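# Flip the gripper housing and return it to its tray

## Task

Turn the loose gripper housing over so it is upside down and set it back into its tray. Its two halves must still be joined, and no more than about a fingernail's width of the housing may stick out past the tray's open side. The tray is loose, so it must end up resting on all four feet on the raised bench top, with no foot hanging more than half off an edge. Finally release the housing and move the hands away.

## Robot and tools

Robot: two arms, left_arm (base near y = +0.339 m) and right_arm (base near y = -0.285 m), both at z = 0 and rotated only slightly about z. right_arm has a five-finger right hand and left_arm a mirrored left hand. Nothing may drop off the table or be left off it. Avoid arm-to-arm contact, including one hand gripping the other's fingers, and avoid fast impacts, hard presses, heavy fast-swung loads, letting go of a moving part and letting parts fall.

Frames: the scene frame has its origin at table-top height midway between the nominal bases, +x pointing out over the table, +y toward left_arm, +z up. Reported end_effector_position (m) and end_effector_quat_wxyz are in this frame. Offsets in commands, however, follow the axes of each arm's own Hand target. The hand point sits 0.15 m out from the wrist face and 0.05 m in front of the palm. Its +z runs along the straight fingers, +y points out of the palm, and +x runs across the palm away from the thumb on the right hand (toward the thumb on the left hand). Straight fingertips extend 0.06 to 0.07 m past the point and sit 0.06 m behind it along -y. A wrist bracket on the little-finger side can collide with things. Expect the hand to rest 1 to 3 cm (sometimes 5 cm) off the commanded pose, usually low. This does not by itself mean contact.

Row layout (28 numbers, each in [-1, 1], always with both arms present): left dx, dy, dz, rx, ry, rz; left little, ring, middle, index, thumb_bend, thumb_turn, force_limit, speed; then the same 14 for the right arm. Pose numbers are offsets from the Hand target at the start of the action or move, not absolute poses. 1.0 equals 0.6 m of travel or 180 degrees. rx, ry, rz form a single rotation vector. All zeros re-requests the current Hand target. Finger values: +1 open or straight, -1 closed. thumb_turn -1 places the thumb opposite the fingers, which is needed to grip objects about 0.035 to 0.065 m thick (handles down to about 0.025 m). force_limit runs from -1 (about 0 N) to +1 (10 N, or 15 N for the thumb motors). speed is near zero at -1 and reaches full at +0.48. For a gentle grip, close at speed -0.94 or lower. A hand has no neutral value. To keep it unchanged, repeat the last eight hand numbers you sent to it. Before any have been sent, use its hand_measured six values followed by hand_force_limit and hand_speed. To grip harder, raise force_limit and send a target more closed than hand_measured. To loosen, send a target more open than hand_measured.

execute_actions(actions, cameras): actions is a list of actions. Each action is a list of 1 to 15 rows, one per 1/30 s step. Every row is an offset from the same start pose. A short action repeats its last row. cameras is a list of names, ["all"], or []. Images come back only when requested or when actions is empty.

move(target, speed, blend, blocking, cameras): target is one 28-number row, or a list of up to 15 rows, all offsets from the same starting Hand targets. speed is in m/s (0.002 to 4.3, default 0.25; rotation is capped at twice that in rad/s), given as one value or one per target. blend is a corner-rounding radius in m (0 means stop at each target). blocking=false returns early while the motion continues. Paths run straight, do not avoid obstacles and last at most 10 s. Faster motion means more lag and harder hits. Route around an arm's own base rather than near it. The "move:" line reports the outcome: done means the arm is within 10 mm and 2 degrees; other outcomes include off_target, moving, held and fault. limits=paced means the pose was clipped, and limits=held means steps were withheld. Being done does not rule out contact.

wait(seconds 0 to 10, cameras) lets time pass while commands are held. stop(cameras) brakes a running move. zoom_image(camera, region=[x0,y0,x1,y1] pixels, at most 504 square) enlarges part of the latest image. show_instructions() shows the reference pages. finished_scene(scene) ends the current scene irreversibly. Call it only when the housing sits correctly and is released.

Results: Hand target is the last commanded pose after clipping, and the next offsets count from it. Each step's orientation is clipped to within 40 degrees of the measured orientation. hand_measured, hand_stopped_by (moving, target, force, stalled, fault) and hand_load_n (positive when something pushes a finger open) use the motor order given above. A hand_load_n reading near 0 after gripping means the grip was lost. Joint torques include gravity and are noisy. A contact does not show reliably in them. Joint velocities may be reported as within noise.

Cameras: cam_head_left, cam_head_right, cam_high, cam_low, cam_left_wrist, cam_right_wrist, each 896x504, with calibration supplied.

Hazards: a stalled arm keeps pushing until it is commanded back past its hand point. Motors heat up when they hold loads, stay stretched or push against a pose they cannot reach. At 100 °C the arm goes limp, so watch for a MOTOR HOT line. Small moves may fail to start. Loose objects can occasionally be nudged by outside disturbances.

Each tool is called after ">>>" as name([rows], argument=value, ...), one row to a line, values as JSON.

Reference images:

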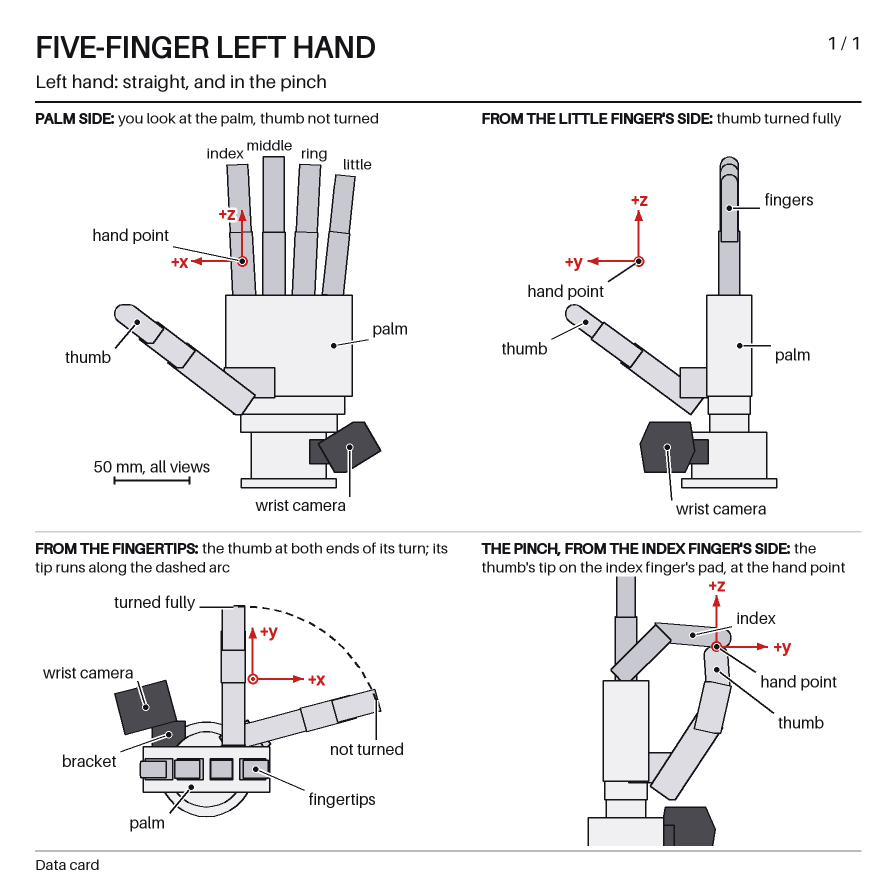

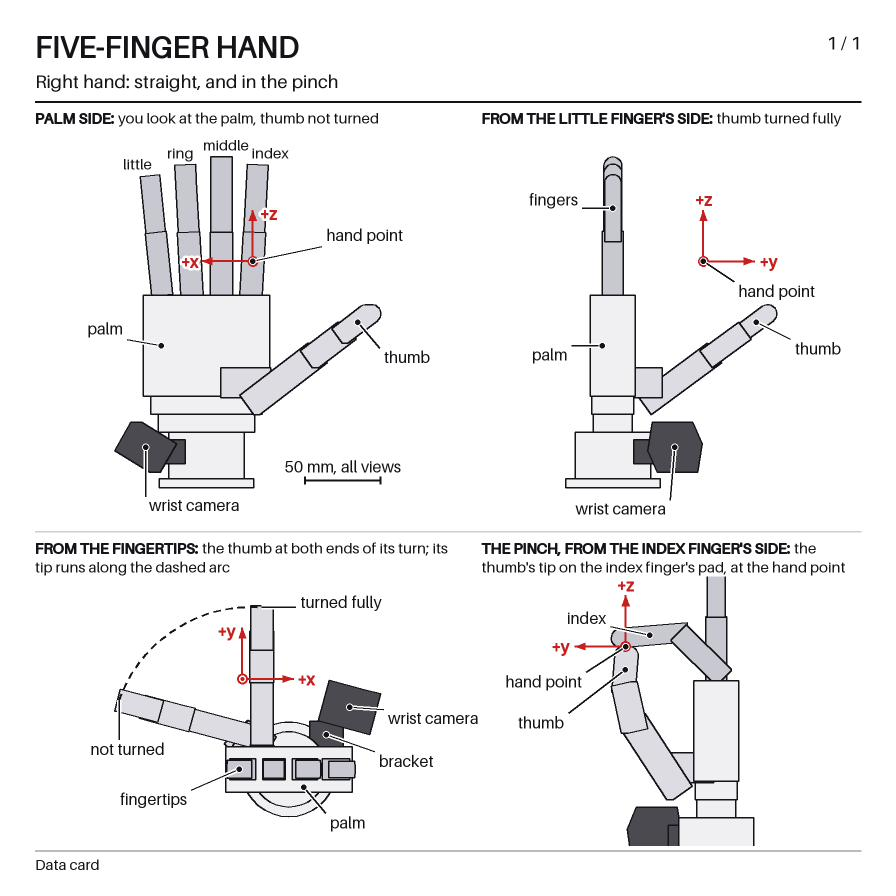

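## Session

>>> execute_actions(actions=[], cameras=["all"])

Scene clock: 0.00 s.
left_arm: end_effector_position=(+0.6218, +0.8043, +0.3496) hand_measured=(+1.000, +1.000, +1.000, +1.000, +1.000, +1.000) hand_load_n=(+0.0, +0.0, +0.0, +0.0, +0.0, +0.0) hand_stopped_by=(target, target, target, target, target, target) hand_force_limit=0.00 hand_speed=-0.80 end_effector_quat_wxyz=(+0.368, -0.354, +0.728, +0.458) | right_arm: end_effector_position=(+0.2802, -0.5190, +0.1066) hand_measured=(+1.000, +1.000, +1.000, +1.000, +1.000, +1.000) hand_load_n=(+0.0, +0.0, +0.0, +0.0, +0.0, +0.0) hand_stopped_by=(target, target, target, target, target, target) hand_force_limit=0.00 hand_speed=-0.80 end_effector_quat_wxyz=(+0.344, -0.441, +0.828, +0.042)
Joint positions: left_arm=[0.447 1.983 1.976 -0.494 -0.874 1.614] | right_arm=[-1.081 1.57 1.06 -1.15 -0.704 -0.506]
Joint velocities: within noise
Joint torques (N m): no reading
Motor temperatures (°C): left_arm=[36 34 40 38 39 36] | right_arm=[40 37 38 37 34 35]
Heat: left arm: hottest elbow 40 °C; right arm: hottest waist 40 °C.
Hand target: left_arm +0.6235, +0.8050, +0.3680; +0.383, -0.359, +0.718, +0.458 | right_arm +0.2841, -0.5260, +0.1121; +0.345, -0.444, +0.826, +0.031

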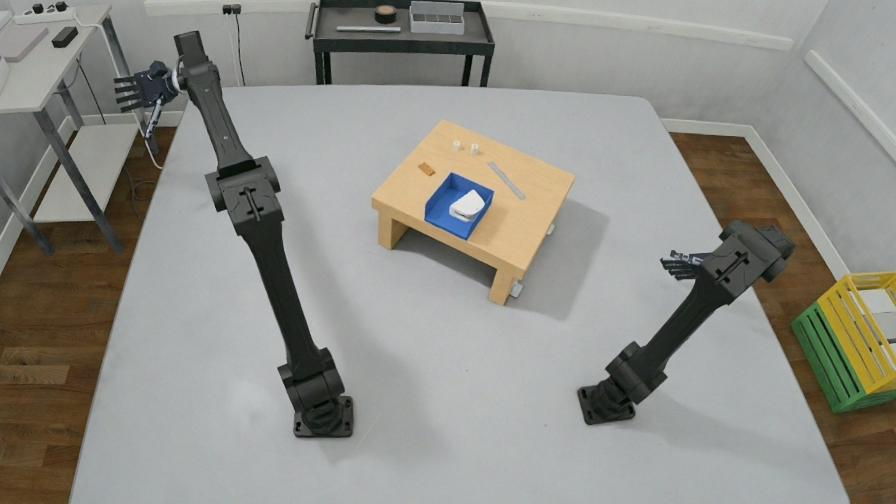

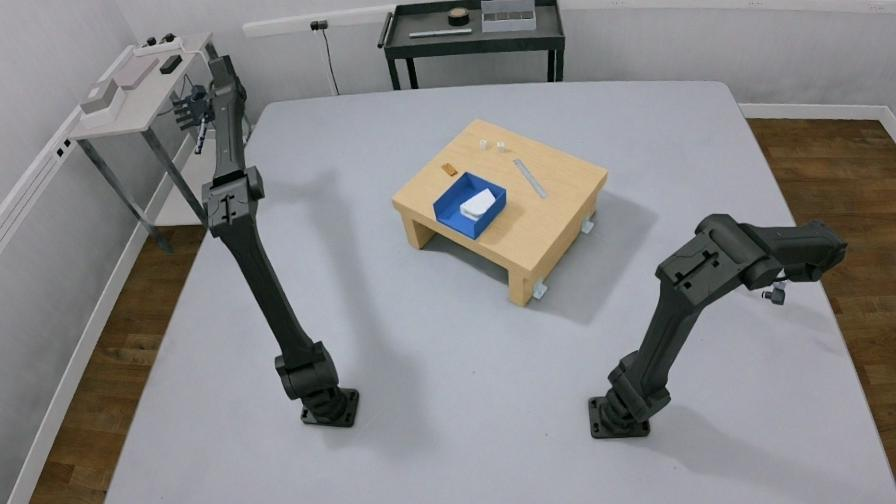

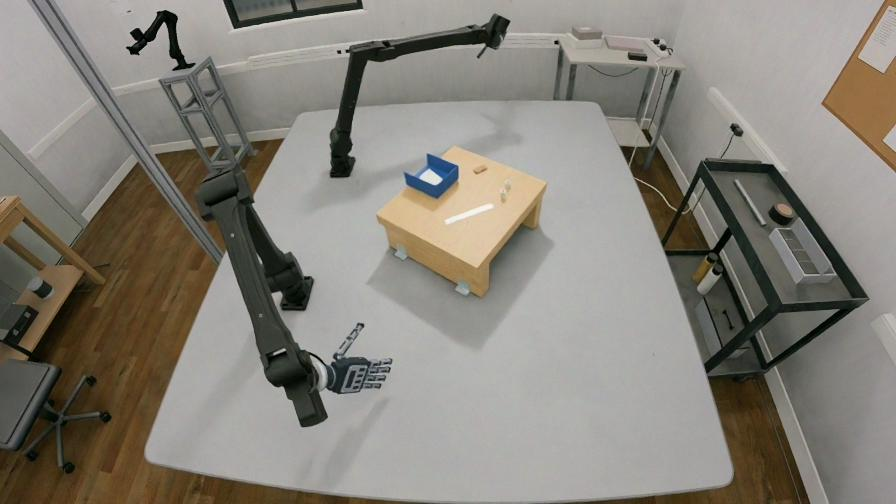

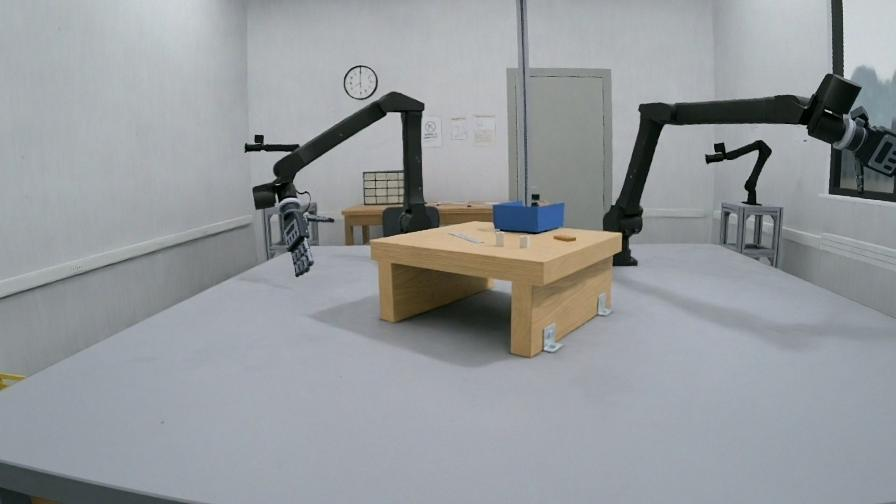

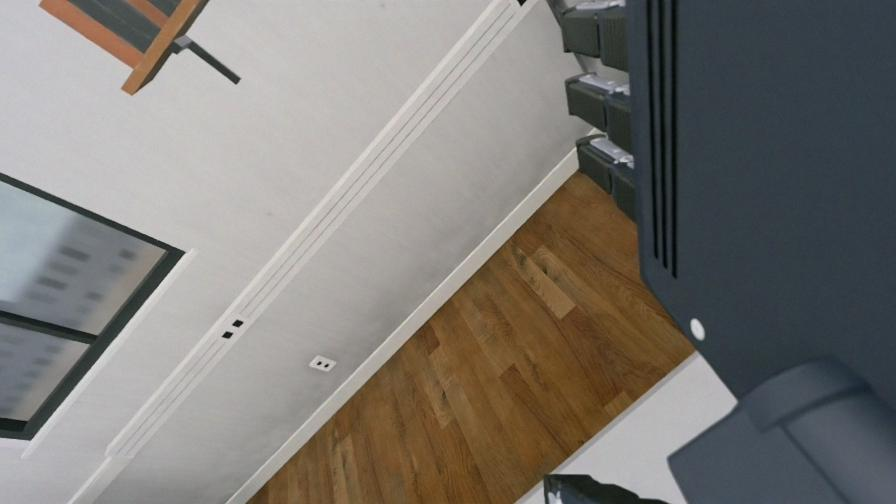

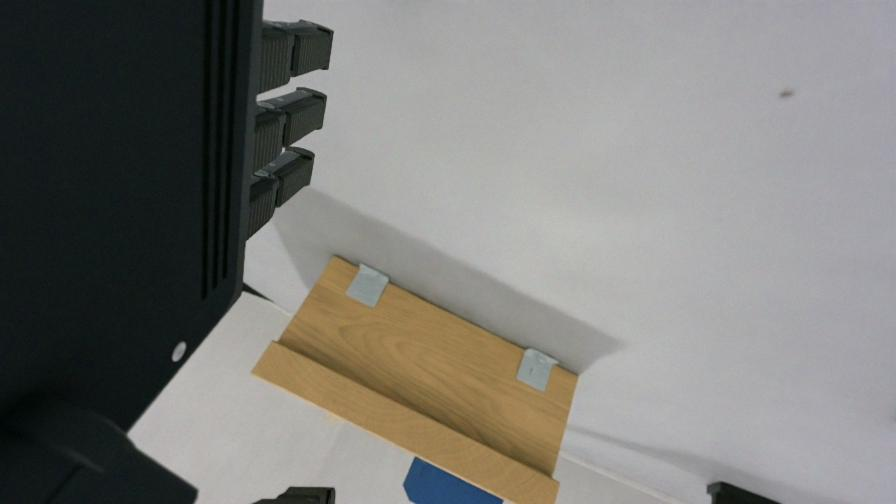

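>>> zoom_image(camera="cam_head_left", region=[360, 110, 590, 310])

>>> zoom_image(camera="cam_head_right", region=[380, 110, 620, 310])

>>> zoom_image(camera="cam_high", region=[360, 130, 560, 300])

>>> zoom_image(camera="cam_low", region=[350, 160, 650, 360])

>>> zoom_image(camera="cam_head_left", region=[410, 130, 530, 250])

>>> zoom_image(camera="cam_head_right", region=[420, 130, 550, 250])

>>> zoom_image(camera="cam_high", region=[390, 140, 520, 230])

Scaled by 2.191 from the camera's 896x504 image, which has a finer 1280x720 frame.

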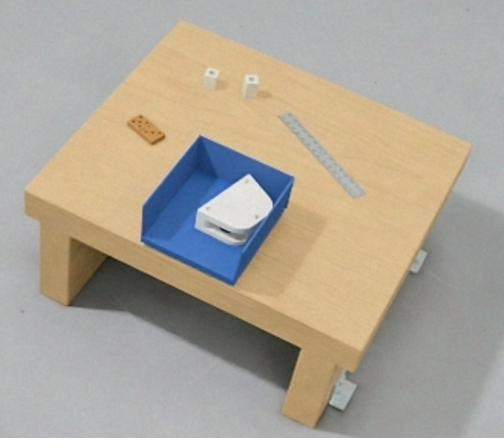

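Scaled by 2.100 from the camera's 896x504 image, which has a finer 1280x720 frame.

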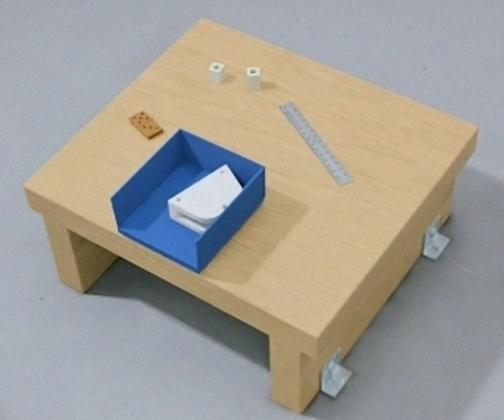

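Scaled by 2.520 from the camera's 896x504 image, which has a finer 1280x720 frame.

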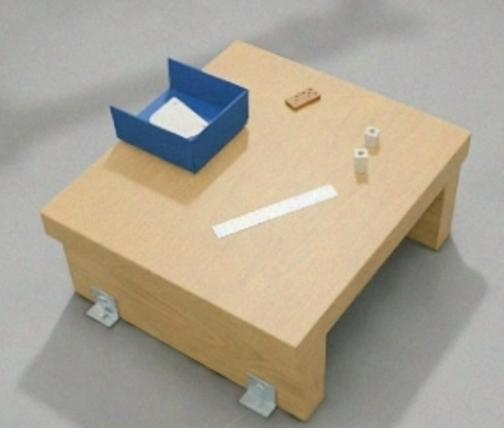

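Scaled by 1.680 from the camera's 896x504 image, which has a finer 1280x720 frame.

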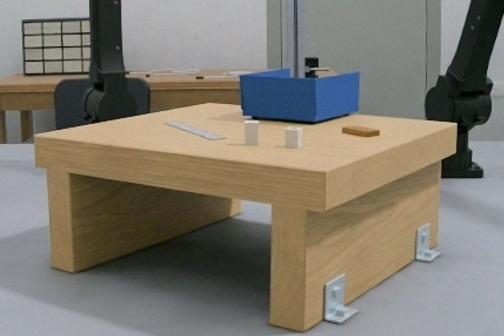

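Scaled by 4.200 from the camera's 896x504 image, which has a finer 1280x720 frame.

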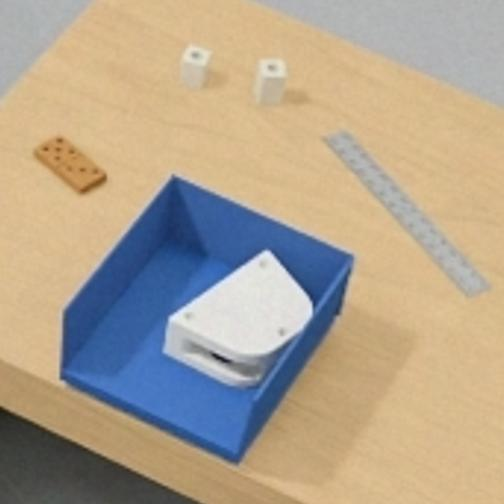

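Scaled by 3.877 from the camera's 896x504 image, which has a finer 1280x720 frame.

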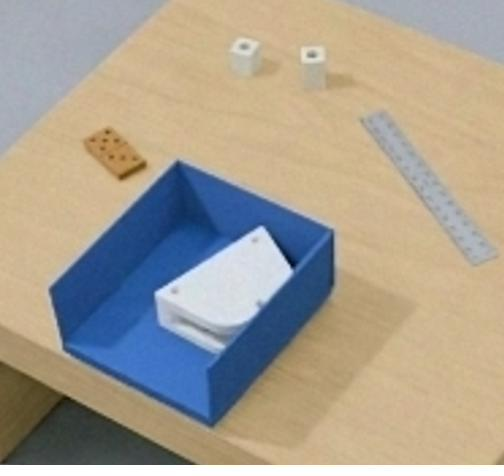

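Scaled by 3.877 from the camera's 896x504 image, which has a finer 1280x720 frame.

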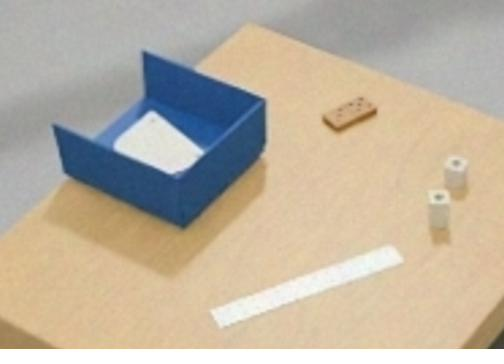

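>>> move(target=[0.3157,-0.0132,-0.79,0.3058,0.3266,-0.3002,1,1,1,1,1,1,0,-0.8,0,0,0,0,0,0,1,1,1,1,1,1,0,-0.8], speed=0.3)

Scene clock: 229.20 s.
left_arm: end_effector_position=(+0.4392, +0.3320, +0.3359) hand_measured=(+1.000, +1.000, +1.000, +1.000, +1.000, +1.000) hand_load_n=(+0.0, +0.0, +0.0, +0.0, +0.0, +0.0) hand_stopped_by=(target, target, target, target, target, target) hand_force_limit=0.00 hand_speed=-0.80 end_effector_quat_wxyz=(+0.270, -0.581, +0.698, -0.320) | right_arm: end_effector_position=(+0.2802, -0.5190, +0.1066) hand_measured=(+1.000, +1.000, +1.000, +1.000, +1.000, +1.000) hand_load_n=(+0.0, +0.0, +0.0, +0.0, +0.0, +0.0) hand_stopped_by=(target, target, target, target, target, target) hand_force_limit=0.00 hand_speed=-0.80 end_effector_quat_wxyz=(+0.344, -0.441, +0.828, +0.042)
Joint positions: left_arm=[0.171 1.041 1.213 -0.903 0.233 0.211] | right_arm=[-1.081 1.57 1.06 -1.15 -0.704 -0.506]
Joint torques (N m): left_arm=[-1.2 -5.6 7.15 1.74 0.16 -0.18] | right_arm=[0.62 -9.64 8.09 -0.46 -0.47 0]
Motor temperatures (°C): left_arm=[36 42 49 36 39 33] | right_arm=[39 38 45 36 35 34]
Heat: left arm: hottest elbow 49 °C; right arm: hottest elbow 45 °C.
Hand target: left_arm +0.4402, +0.3297, +0.3346; +0.272, -0.582, +0.694, -0.325 | right_arm +0.2841, -0.5260, +0.1121; +0.345, -0.444, +0.826, +0.031
Off the commanded pose: left_arm 0.003 m, 1 deg | right_arm 0.010 m, 1 deg.
move: done

>>> move(target=[0.3567,0.0608,-0.0372,0,0,0,1,1,1,1,1,1,0,-0.8,0,0,0,0,0,0,1,1,1,1,1,1,0,-0.8], speed=0.3, cameras=["cam_left_wrist", "cam_head_left"])

Scene clock: 239.10 s.
left_arm: end_effector_position=(+0.3613, +0.1239, +0.3244) hand_measured=(+1.000, +1.000, +1.000, +1.000, +1.000, +1.000) hand_load_n=(-0.5, +0.0, +0.0, +0.0, +0.0, +0.0) hand_stopped_by=(target, target, target, target, target, target) hand_force_limit=0.00 hand_speed=-0.80 end_effector_quat_wxyz=(+0.273, -0.574, +0.698, -0.330) | right_arm: end_effector_position=(+0.2802, -0.5190, +0.1066) hand_measured=(+1.000, +1.000, +1.000, +1.000, +1.000, +1.000) hand_load_n=(+0.0, +0.0, +0.0, +0.0, +0.0, +0.0) hand_stopped_by=(target, target, target, target, target, target) hand_force_limit=0.00 hand_speed=-0.80 end_effector_quat_wxyz=(+0.344, -0.441, +0.828, +0.042)
Joint positions: left_arm=[-0.564 0.949 1.121 -0.9 -0.314 -0.267] | right_arm=[-1.081 1.57 1.06 -1.15 -0.704 -0.506]
Joint torques (N m): left_arm=[-0.38 -3.55 7.86 0.88 -0.23 -0.18] | right_arm=[0.56 -9.58 8.09 -0.46 -0.47 0]
Heat: left arm: hottest elbow 49 °C; right arm: hottest elbow 45 °C.
Hand target: left_arm +0.3629, +0.1261, +0.3211; +0.272, -0.582, +0.694, -0.325 | right_arm +0.2841, -0.5260, +0.1121; +0.345, -0.444, +0.826, +0.031
Off the commanded pose: left_arm 0.004 m, 1 deg | right_arm 0.010 m, 1 deg.
move: done
camera_calibration:
cam_left_wrist: T_world_to_cam=[[0.553887, -0.414843, 0.721883, -0.37789], [-0.694422, -0.708511, 0.125658, 0.296937], [0.459334, -0.570892, -0.680511, 0.239411], [0, 0, 0, 1]] pos_world=[0.305538, 0.190296, 0.398402]
Images, in order (width x height): cam_head_left 896x504, cam_left_wrist 896x504.

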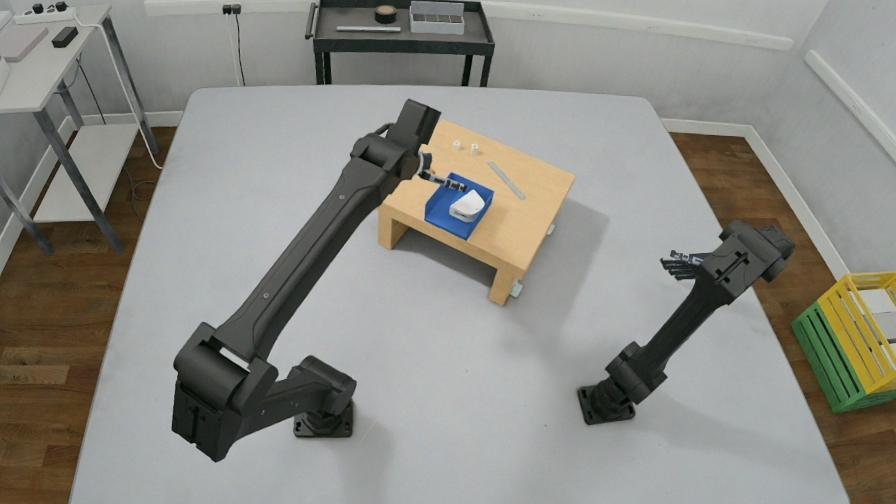

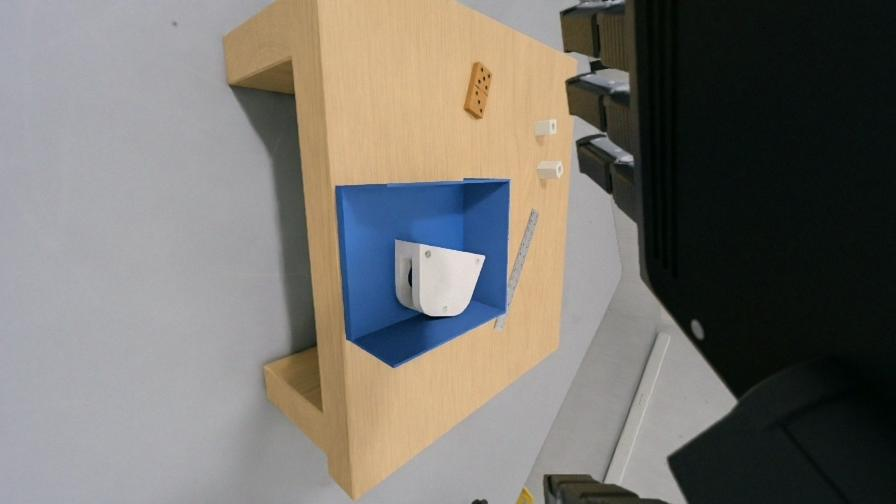

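>>> zoom_image(camera="cam_left_wrist", region=[320, 160, 520, 380])

>>> zoom_image(camera="cam_left_wrist", region=[380, 220, 500, 340])

Scaled by 2.291 from the camera's 896x504 image, which has a finer 1280x720 frame.

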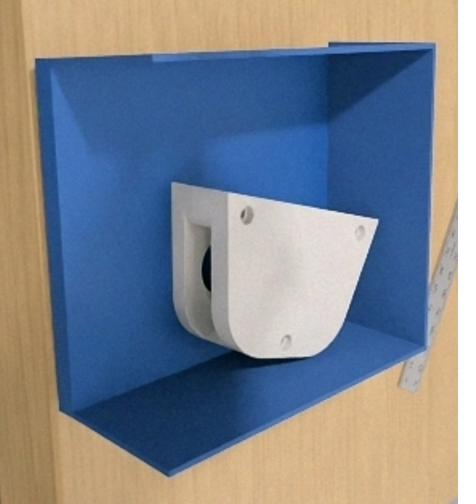

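Scaled by 4.200 from the camera's 896x504 image, which has a finer 1280x720 frame.

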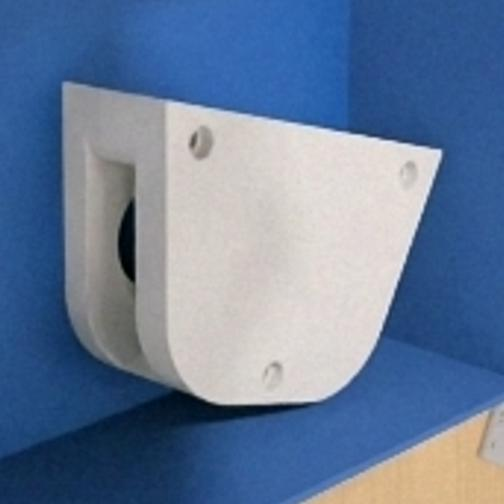

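>>> zoom_image(camera="cam_left_wrist", region=[325, 175, 405, 255])

>>> zoom_image(camera="cam_left_wrist", region=[325, 290, 405, 370])

>>> zoom_image(camera="cam_left_wrist", region=[440, 170, 520, 250])

>>> zoom_image(camera="cam_left_wrist", region=[430, 250, 520, 340])

Scaled by 6.300 from the camera's 896x504 image, which has a finer 1280x720 frame.

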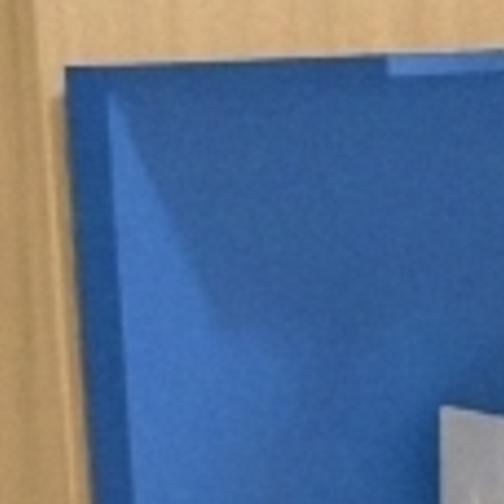

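Scaled by 6.300 from the camera's 896x504 image, which has a finer 1280x720 frame.

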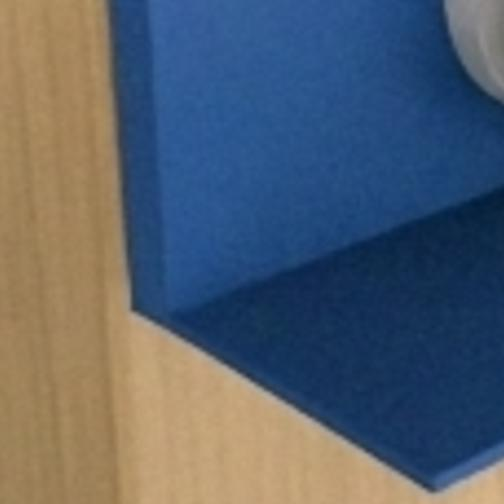

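Scaled by 6.300 from the camera's 896x504 image, which has a finer 1280x720 frame.

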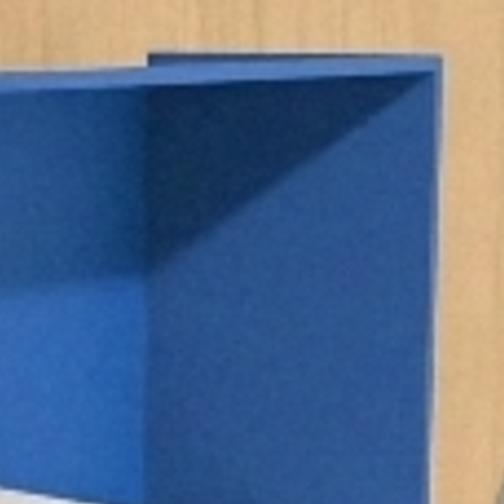

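Scaled by 5.600 from the camera's 896x504 image, which has a finer 1280x720 frame.

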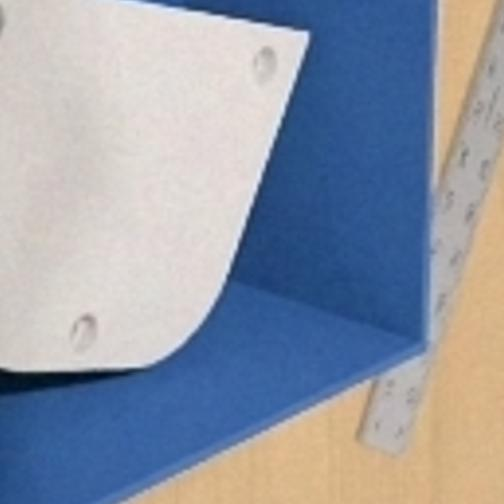

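>>> move(target=[0.1985,-0.0898,0.0432,-0.2742,0.0595,0.1280,-1,-1,-1,1,1,1,0,-0.3,0,0,0,0,0,0,1,1,1,1,1,1,0,-0.8], speed=0.25, cameras=["cam_left_wrist", "cam_head_left", "cam_head_right"])

Scene clock: 732.53 s.
left_arm: end_effector_position=(+0.3897, +0.0074, +0.3303) hand_measured=(-1.000, -1.000, -1.000, +1.000, +1.000, +1.000) hand_load_n=(+0.0, +0.0, +0.5, -0.5, +0.0, +0.0) hand_stopped_by=(target, target, target, target, target, target) hand_force_limit=0.00 hand_speed=-0.30 end_effector_quat_wxyz=(+0.025, -0.475, +0.876, -0.074) | right_arm: end_effector_position=(+0.2802, -0.5190, +0.1066) hand_measured=(+1.000, +1.000, +1.000, +1.000, +1.000, +1.000) hand_load_n=(+0.0, +0.0, +0.0, +0.0, +0.0, +0.0) hand_stopped_by=(target, target, target, target, target, target) hand_force_limit=0.00 hand_speed=-0.80 end_effector_quat_wxyz=(+0.344, -0.441, +0.828, +0.042)
Joint positions: left_arm=[-0.615 1.717 2.005 -1.703 0.015 -0.077] | right_arm=[-1.081 1.57 1.06 -1.15 -0.704 -0.506]
Joint torques (N m): left_arm=[-1.26 -13.22 10.82 -0.06 0.19 0.08] | right_arm=[0.56 -9.64 8.09 -0.46 -0.47 0]
Motor temperatures (°C): left_arm=[35 35 48 35 39 32] | right_arm=[39 39 46 36 35 34]
Heat: left arm: hottest elbow 48 °C; right arm: hottest elbow 46 °C.
Hand target: left_arm +0.3956, -0.0007, +0.3458; +0.000, -0.464, +0.886, +0.001 | right_arm +0.2841, -0.5260, +0.1121; +0.345, -0.444, +0.826, +0.031
Off the commanded pose: left_arm 0.019 m, 9 deg | right_arm 0.010 m, 1 deg.
joint sent to its limit (left arm) — joint 4 (wrist pitch), lower limit. The joint targets are off in orientation, not in position.
move: off_target (left_arm)
camera_calibration:
cam_left_wrist: T_world_to_cam=[[0.629217, -0.766344, 0.129626, -0.277276], [-0.715913, -0.506532, 0.480514, 0.123078], [-0.302579, -0.395149, -0.867354, 0.521244], [0, 0, 0, 1]] pos_world=[0.420298, 0.0558232, 0.428905]
Images, in order (width x height): cam_head_left 896x504, cam_head_right 896x504, cam_left_wrist 896x504.

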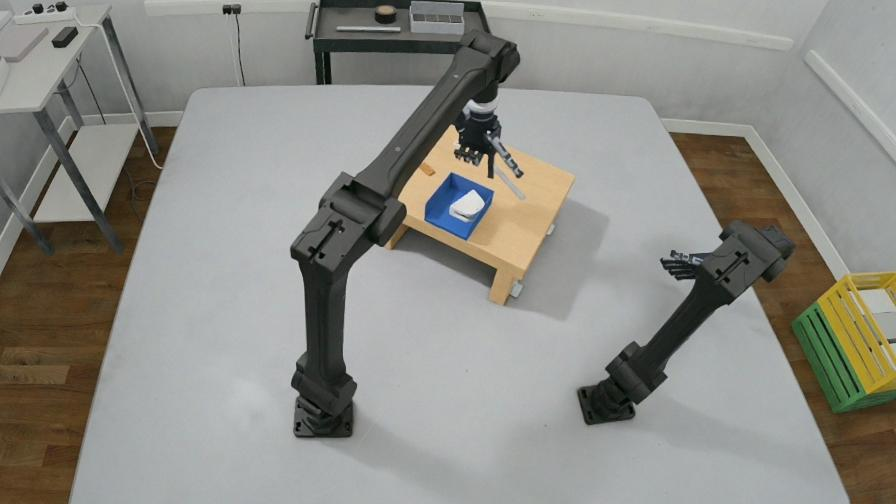

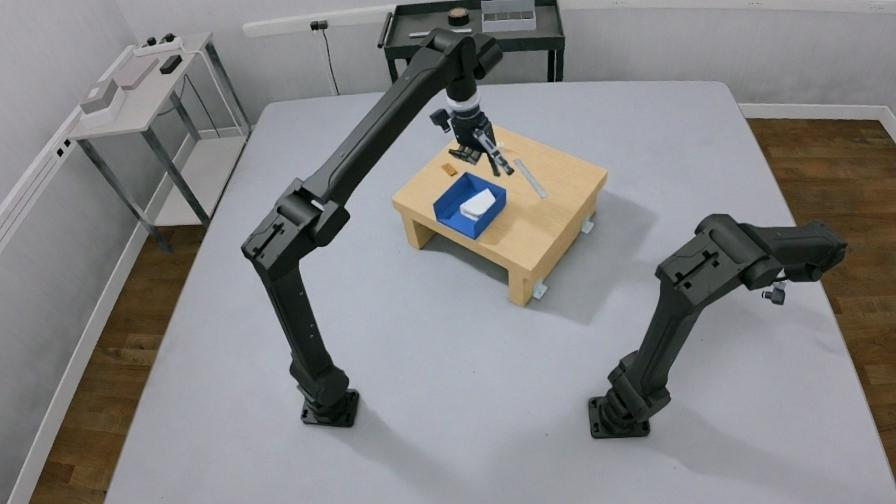

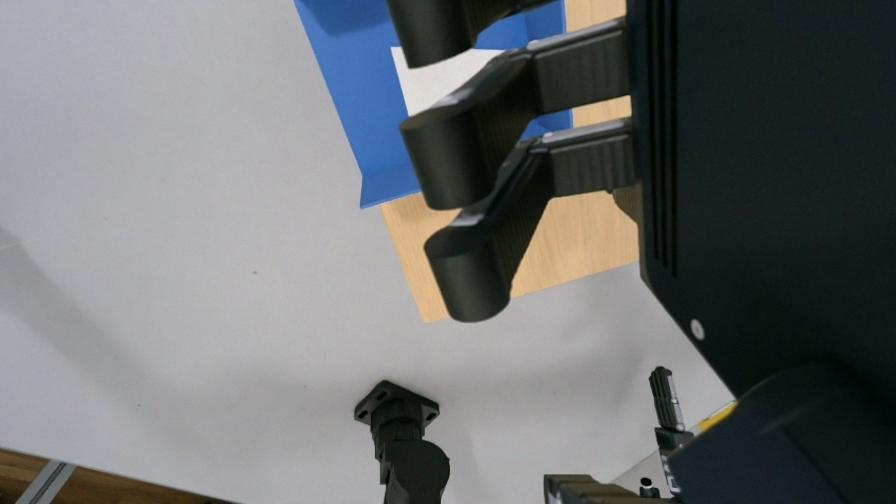

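>>> zoom_image(camera="cam_head_left", region=[420, 90, 560, 250])

>>> zoom_image(camera="cam_head_right", region=[420, 90, 560, 250])

Scaled by 3.150 from the camera's 896x504 image, which has a finer 1280x720 frame.

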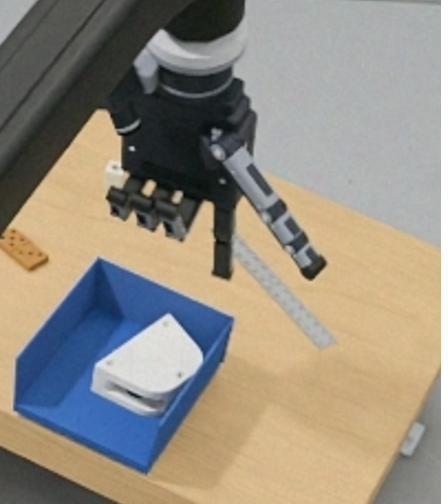

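Scaled by 3.150 from the camera's 896x504 image, which has a finer 1280x720 frame.

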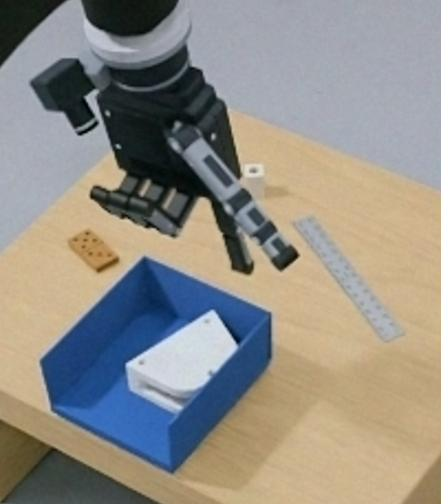

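>>> move(target=[-0.0038,-0.0063,0.043,0,0,0,-1,-1,-1,1,1,1,0,-0.3,0,0,0,0,0,0,1,1,1,1,1,1,0,-0.8], speed=0.1, cameras=["cam_head_left", "cam_head_right"])

>>> zoom_image(camera="cam_head_left", region=[420, 130, 530, 250])

>>> zoom_image(camera="cam_head_right", region=[420, 130, 530, 250])

Scene clock: 783.07 s.
left_arm: end_effector_position=(+0.3955, +0.0035, +0.3121) hand_measured=(-1.000, -1.000, -1.000, +1.000, +1.000, +1.000) hand_load_n=(+0.0, +0.0, +0.0, +0.0, +0.0, +0.0) hand_stopped_by=(target, target, target, target, target, target) hand_force_limit=0.00 hand_speed=-0.30 end_effector_quat_wxyz=(+0.018, -0.473, +0.879, -0.057) | right_arm: end_effector_position=(+0.2802, -0.5190, +0.1066) hand_measured=(+1.000, +1.000, +1.000, +1.000, +1.000, +1.000) hand_load_n=(+0.0, +0.0, +0.0, +0.0, -0.5, +0.0) hand_stopped_by=(target, target, target, target, target, target) hand_force_limit=0.00 hand_speed=-0.80 end_effector_quat_wxyz=(+0.344, -0.441, +0.828, +0.042)
Joint positions: left_arm=[-0.615 1.755 2.005 -1.703 0.015 -0.071] | right_arm=[-1.081 1.57 1.06 -1.15 -0.704 -0.506]
Joint torques (N m): left_arm=[-1.14 -13.74 9.43 -0.1 -0.01 0.11] | right_arm=[0.56 -9.64 8.08 -0.46 -0.47 0]
Motor temperatures (°C): left_arm=[35 38 54 35 39 32] | right_arm=[39 39 46 36 35 34]
Heat: left arm: hottest elbow 54 °C; right arm: hottest elbow 46 °C.
Hand target: left_arm +0.3999, -0.0010, +0.3200; +0.000, -0.464, +0.886, +0.001 | right_arm +0.2841, -0.5260, +0.1121; +0.345, -0.444, +0.826, +0.031
Off the commanded pose: left_arm 0.010 m, 7 deg | right_arm 0.010 m, 1 deg.
joint sent to its limit (left arm) — joint 4 (wrist pitch), lower limit. The joint targets are off in orientation, not in position.
move: off_target (left_arm)
Images, in order (width x height): cam_head_left 896x504, cam_head_right 896x504.

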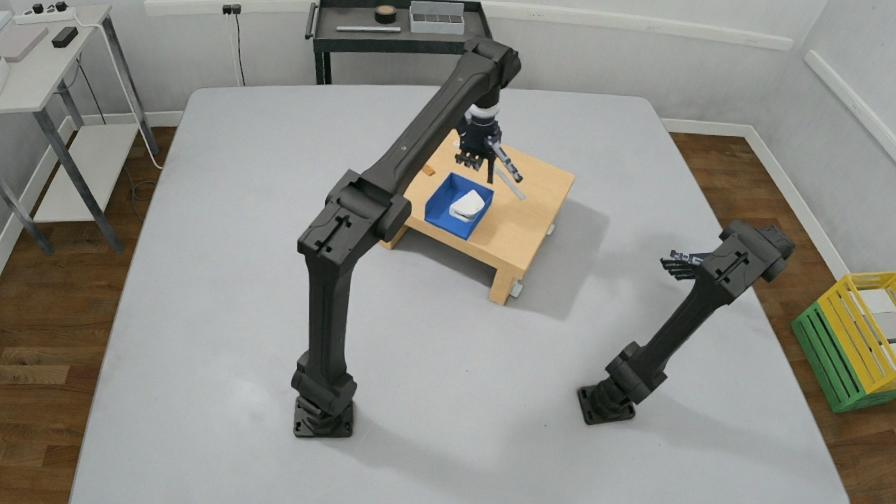

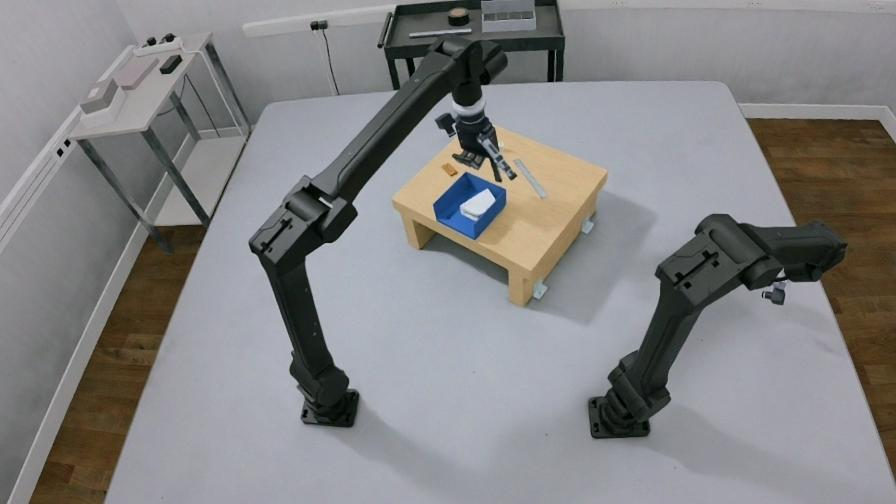

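Scaled by 4.200 from the camera's 896x504 image, which has a finer 1280x720 frame.

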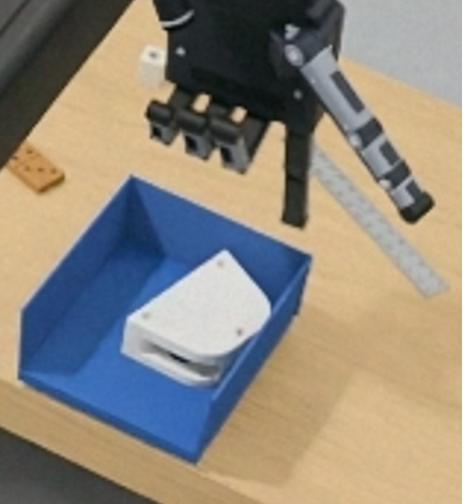

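Scaled by 4.200 from the camera's 896x504 image, which has a finer 1280x720 frame.

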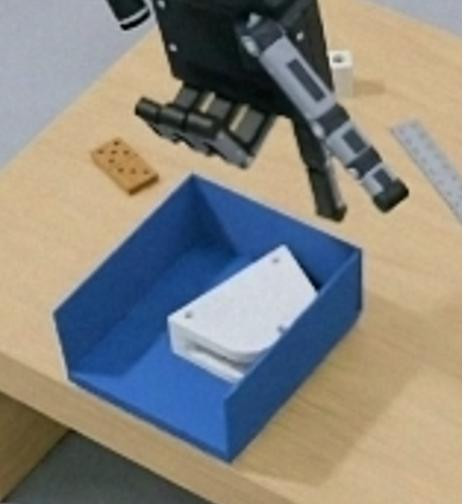

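>>> execute_actions(actions=[], cameras=["cam_head_left","cam_head_right","cam_left_wrist"])

Scene clock: 815.57 s.
left_arm: end_effector_position=(+0.3955, +0.0035, +0.3121) hand_measured=(-1.000, -1.000, -1.000, +1.000, +1.000, +1.000) hand_load_n=(+0.0, +0.0, +0.0, +0.0, -0.5, +0.0) hand_stopped_by=(target, target, target, target, target, target) hand_force_limit=0.00 hand_speed=-0.30 end_effector_quat_wxyz=(+0.018, -0.473, +0.879, -0.057) | right_arm: end_effector_position=(+0.2802, -0.5190, +0.1066) hand_measured=(+1.000, +1.000, +1.000, +1.000, +1.000, +1.000) hand_load_n=(+0.0, +0.0, +0.0, +0.0, +0.0, -0.5) hand_stopped_by=(target, target, target, target, target, target) hand_force_limit=0.00 hand_speed=-0.80 end_effector_quat_wxyz=(+0.344, -0.441, +0.828, +0.042)
Joint positions: left_arm=[-0.615 1.755 2.005 -1.703 0.015 -0.071] | right_arm=[-1.081 1.57 1.06 -1.15 -0.704 -0.506]
Joint velocities: within noise
Joint torques (N m): left_arm=[-1.14 -13.8 9.44 -0.14 -0.01 0.09] | right_arm=[0.56 -9.58 8.09 -0.46 -0.47 0]
Motor temperatures (°C): left_arm=[35 38 53 35 39 32] | right_arm=[39 39 47 36 35 34]
Heat: left arm: hottest elbow 53 °C; right arm: hottest elbow 47 °C.
Hand target: left_arm +0.3999, -0.0010, +0.3200; +0.000, -0.464, +0.886, +0.001 | right_arm +0.2841, -0.5260, +0.1121; +0.345, -0.444, +0.826, +0.031
Off the commanded pose: left_arm 0.010 m, 7 deg | right_arm 0.010 m, 1 deg.
camera_calibration:
cam_left_wrist: T_world_to_cam=[[0.627563, -0.773038, 0.0926146, -0.269428], [-0.704802, -0.513532, 0.489427, 0.126834], [-0.330785, -0.372421, -0.867112, 0.516623], [0, 0, 0, 1]] pos_world=[0.429367, 0.0492564, 0.410847]
Images, in order (width x height): cam_head_left 896x504, cam_head_right 896x504, cam_left_wrist 896x504.

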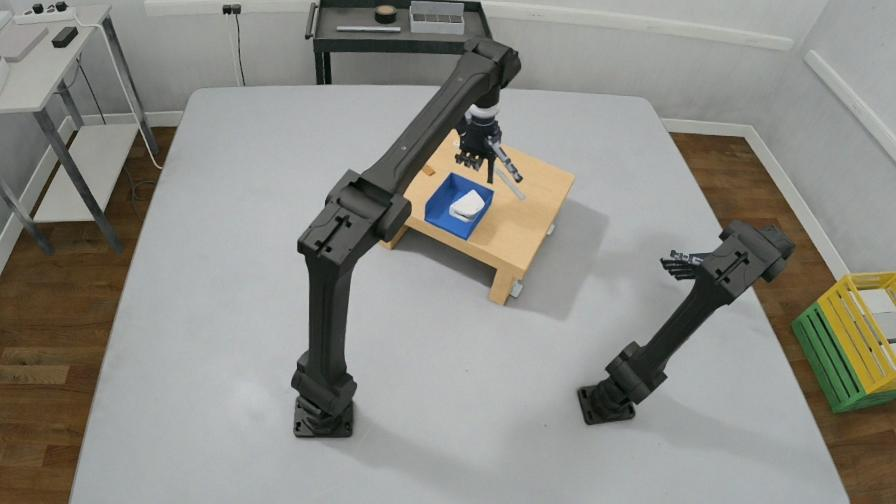

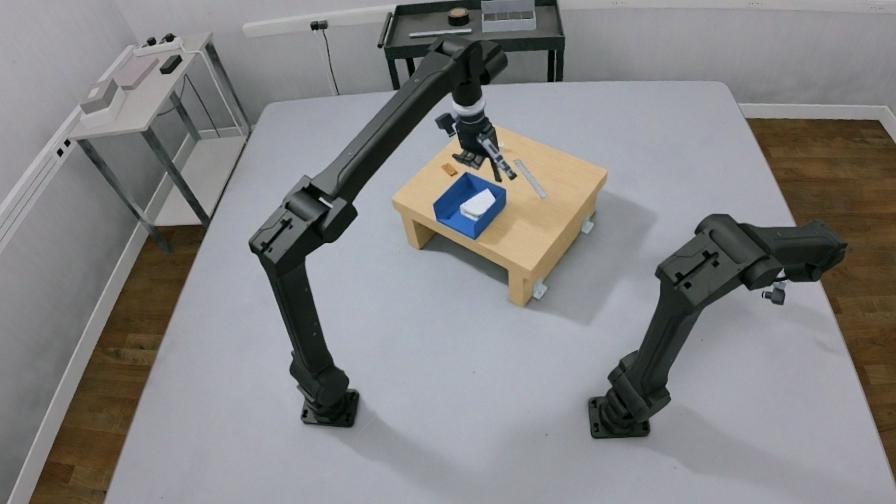

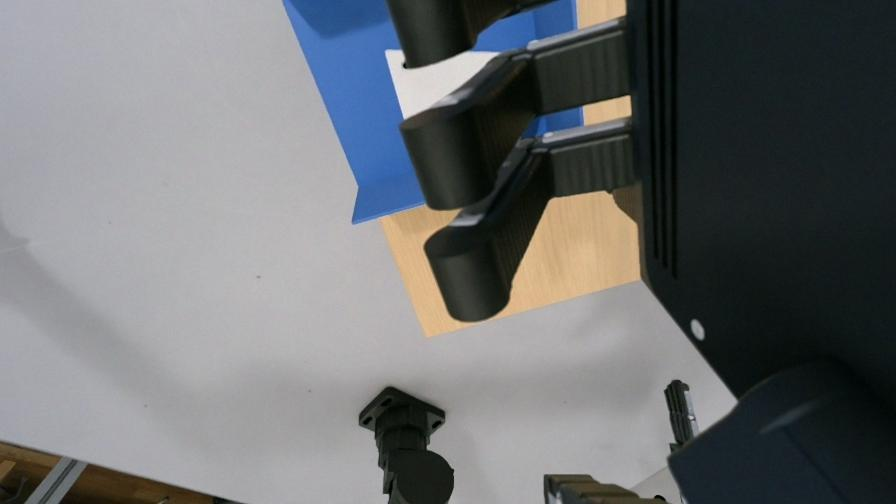

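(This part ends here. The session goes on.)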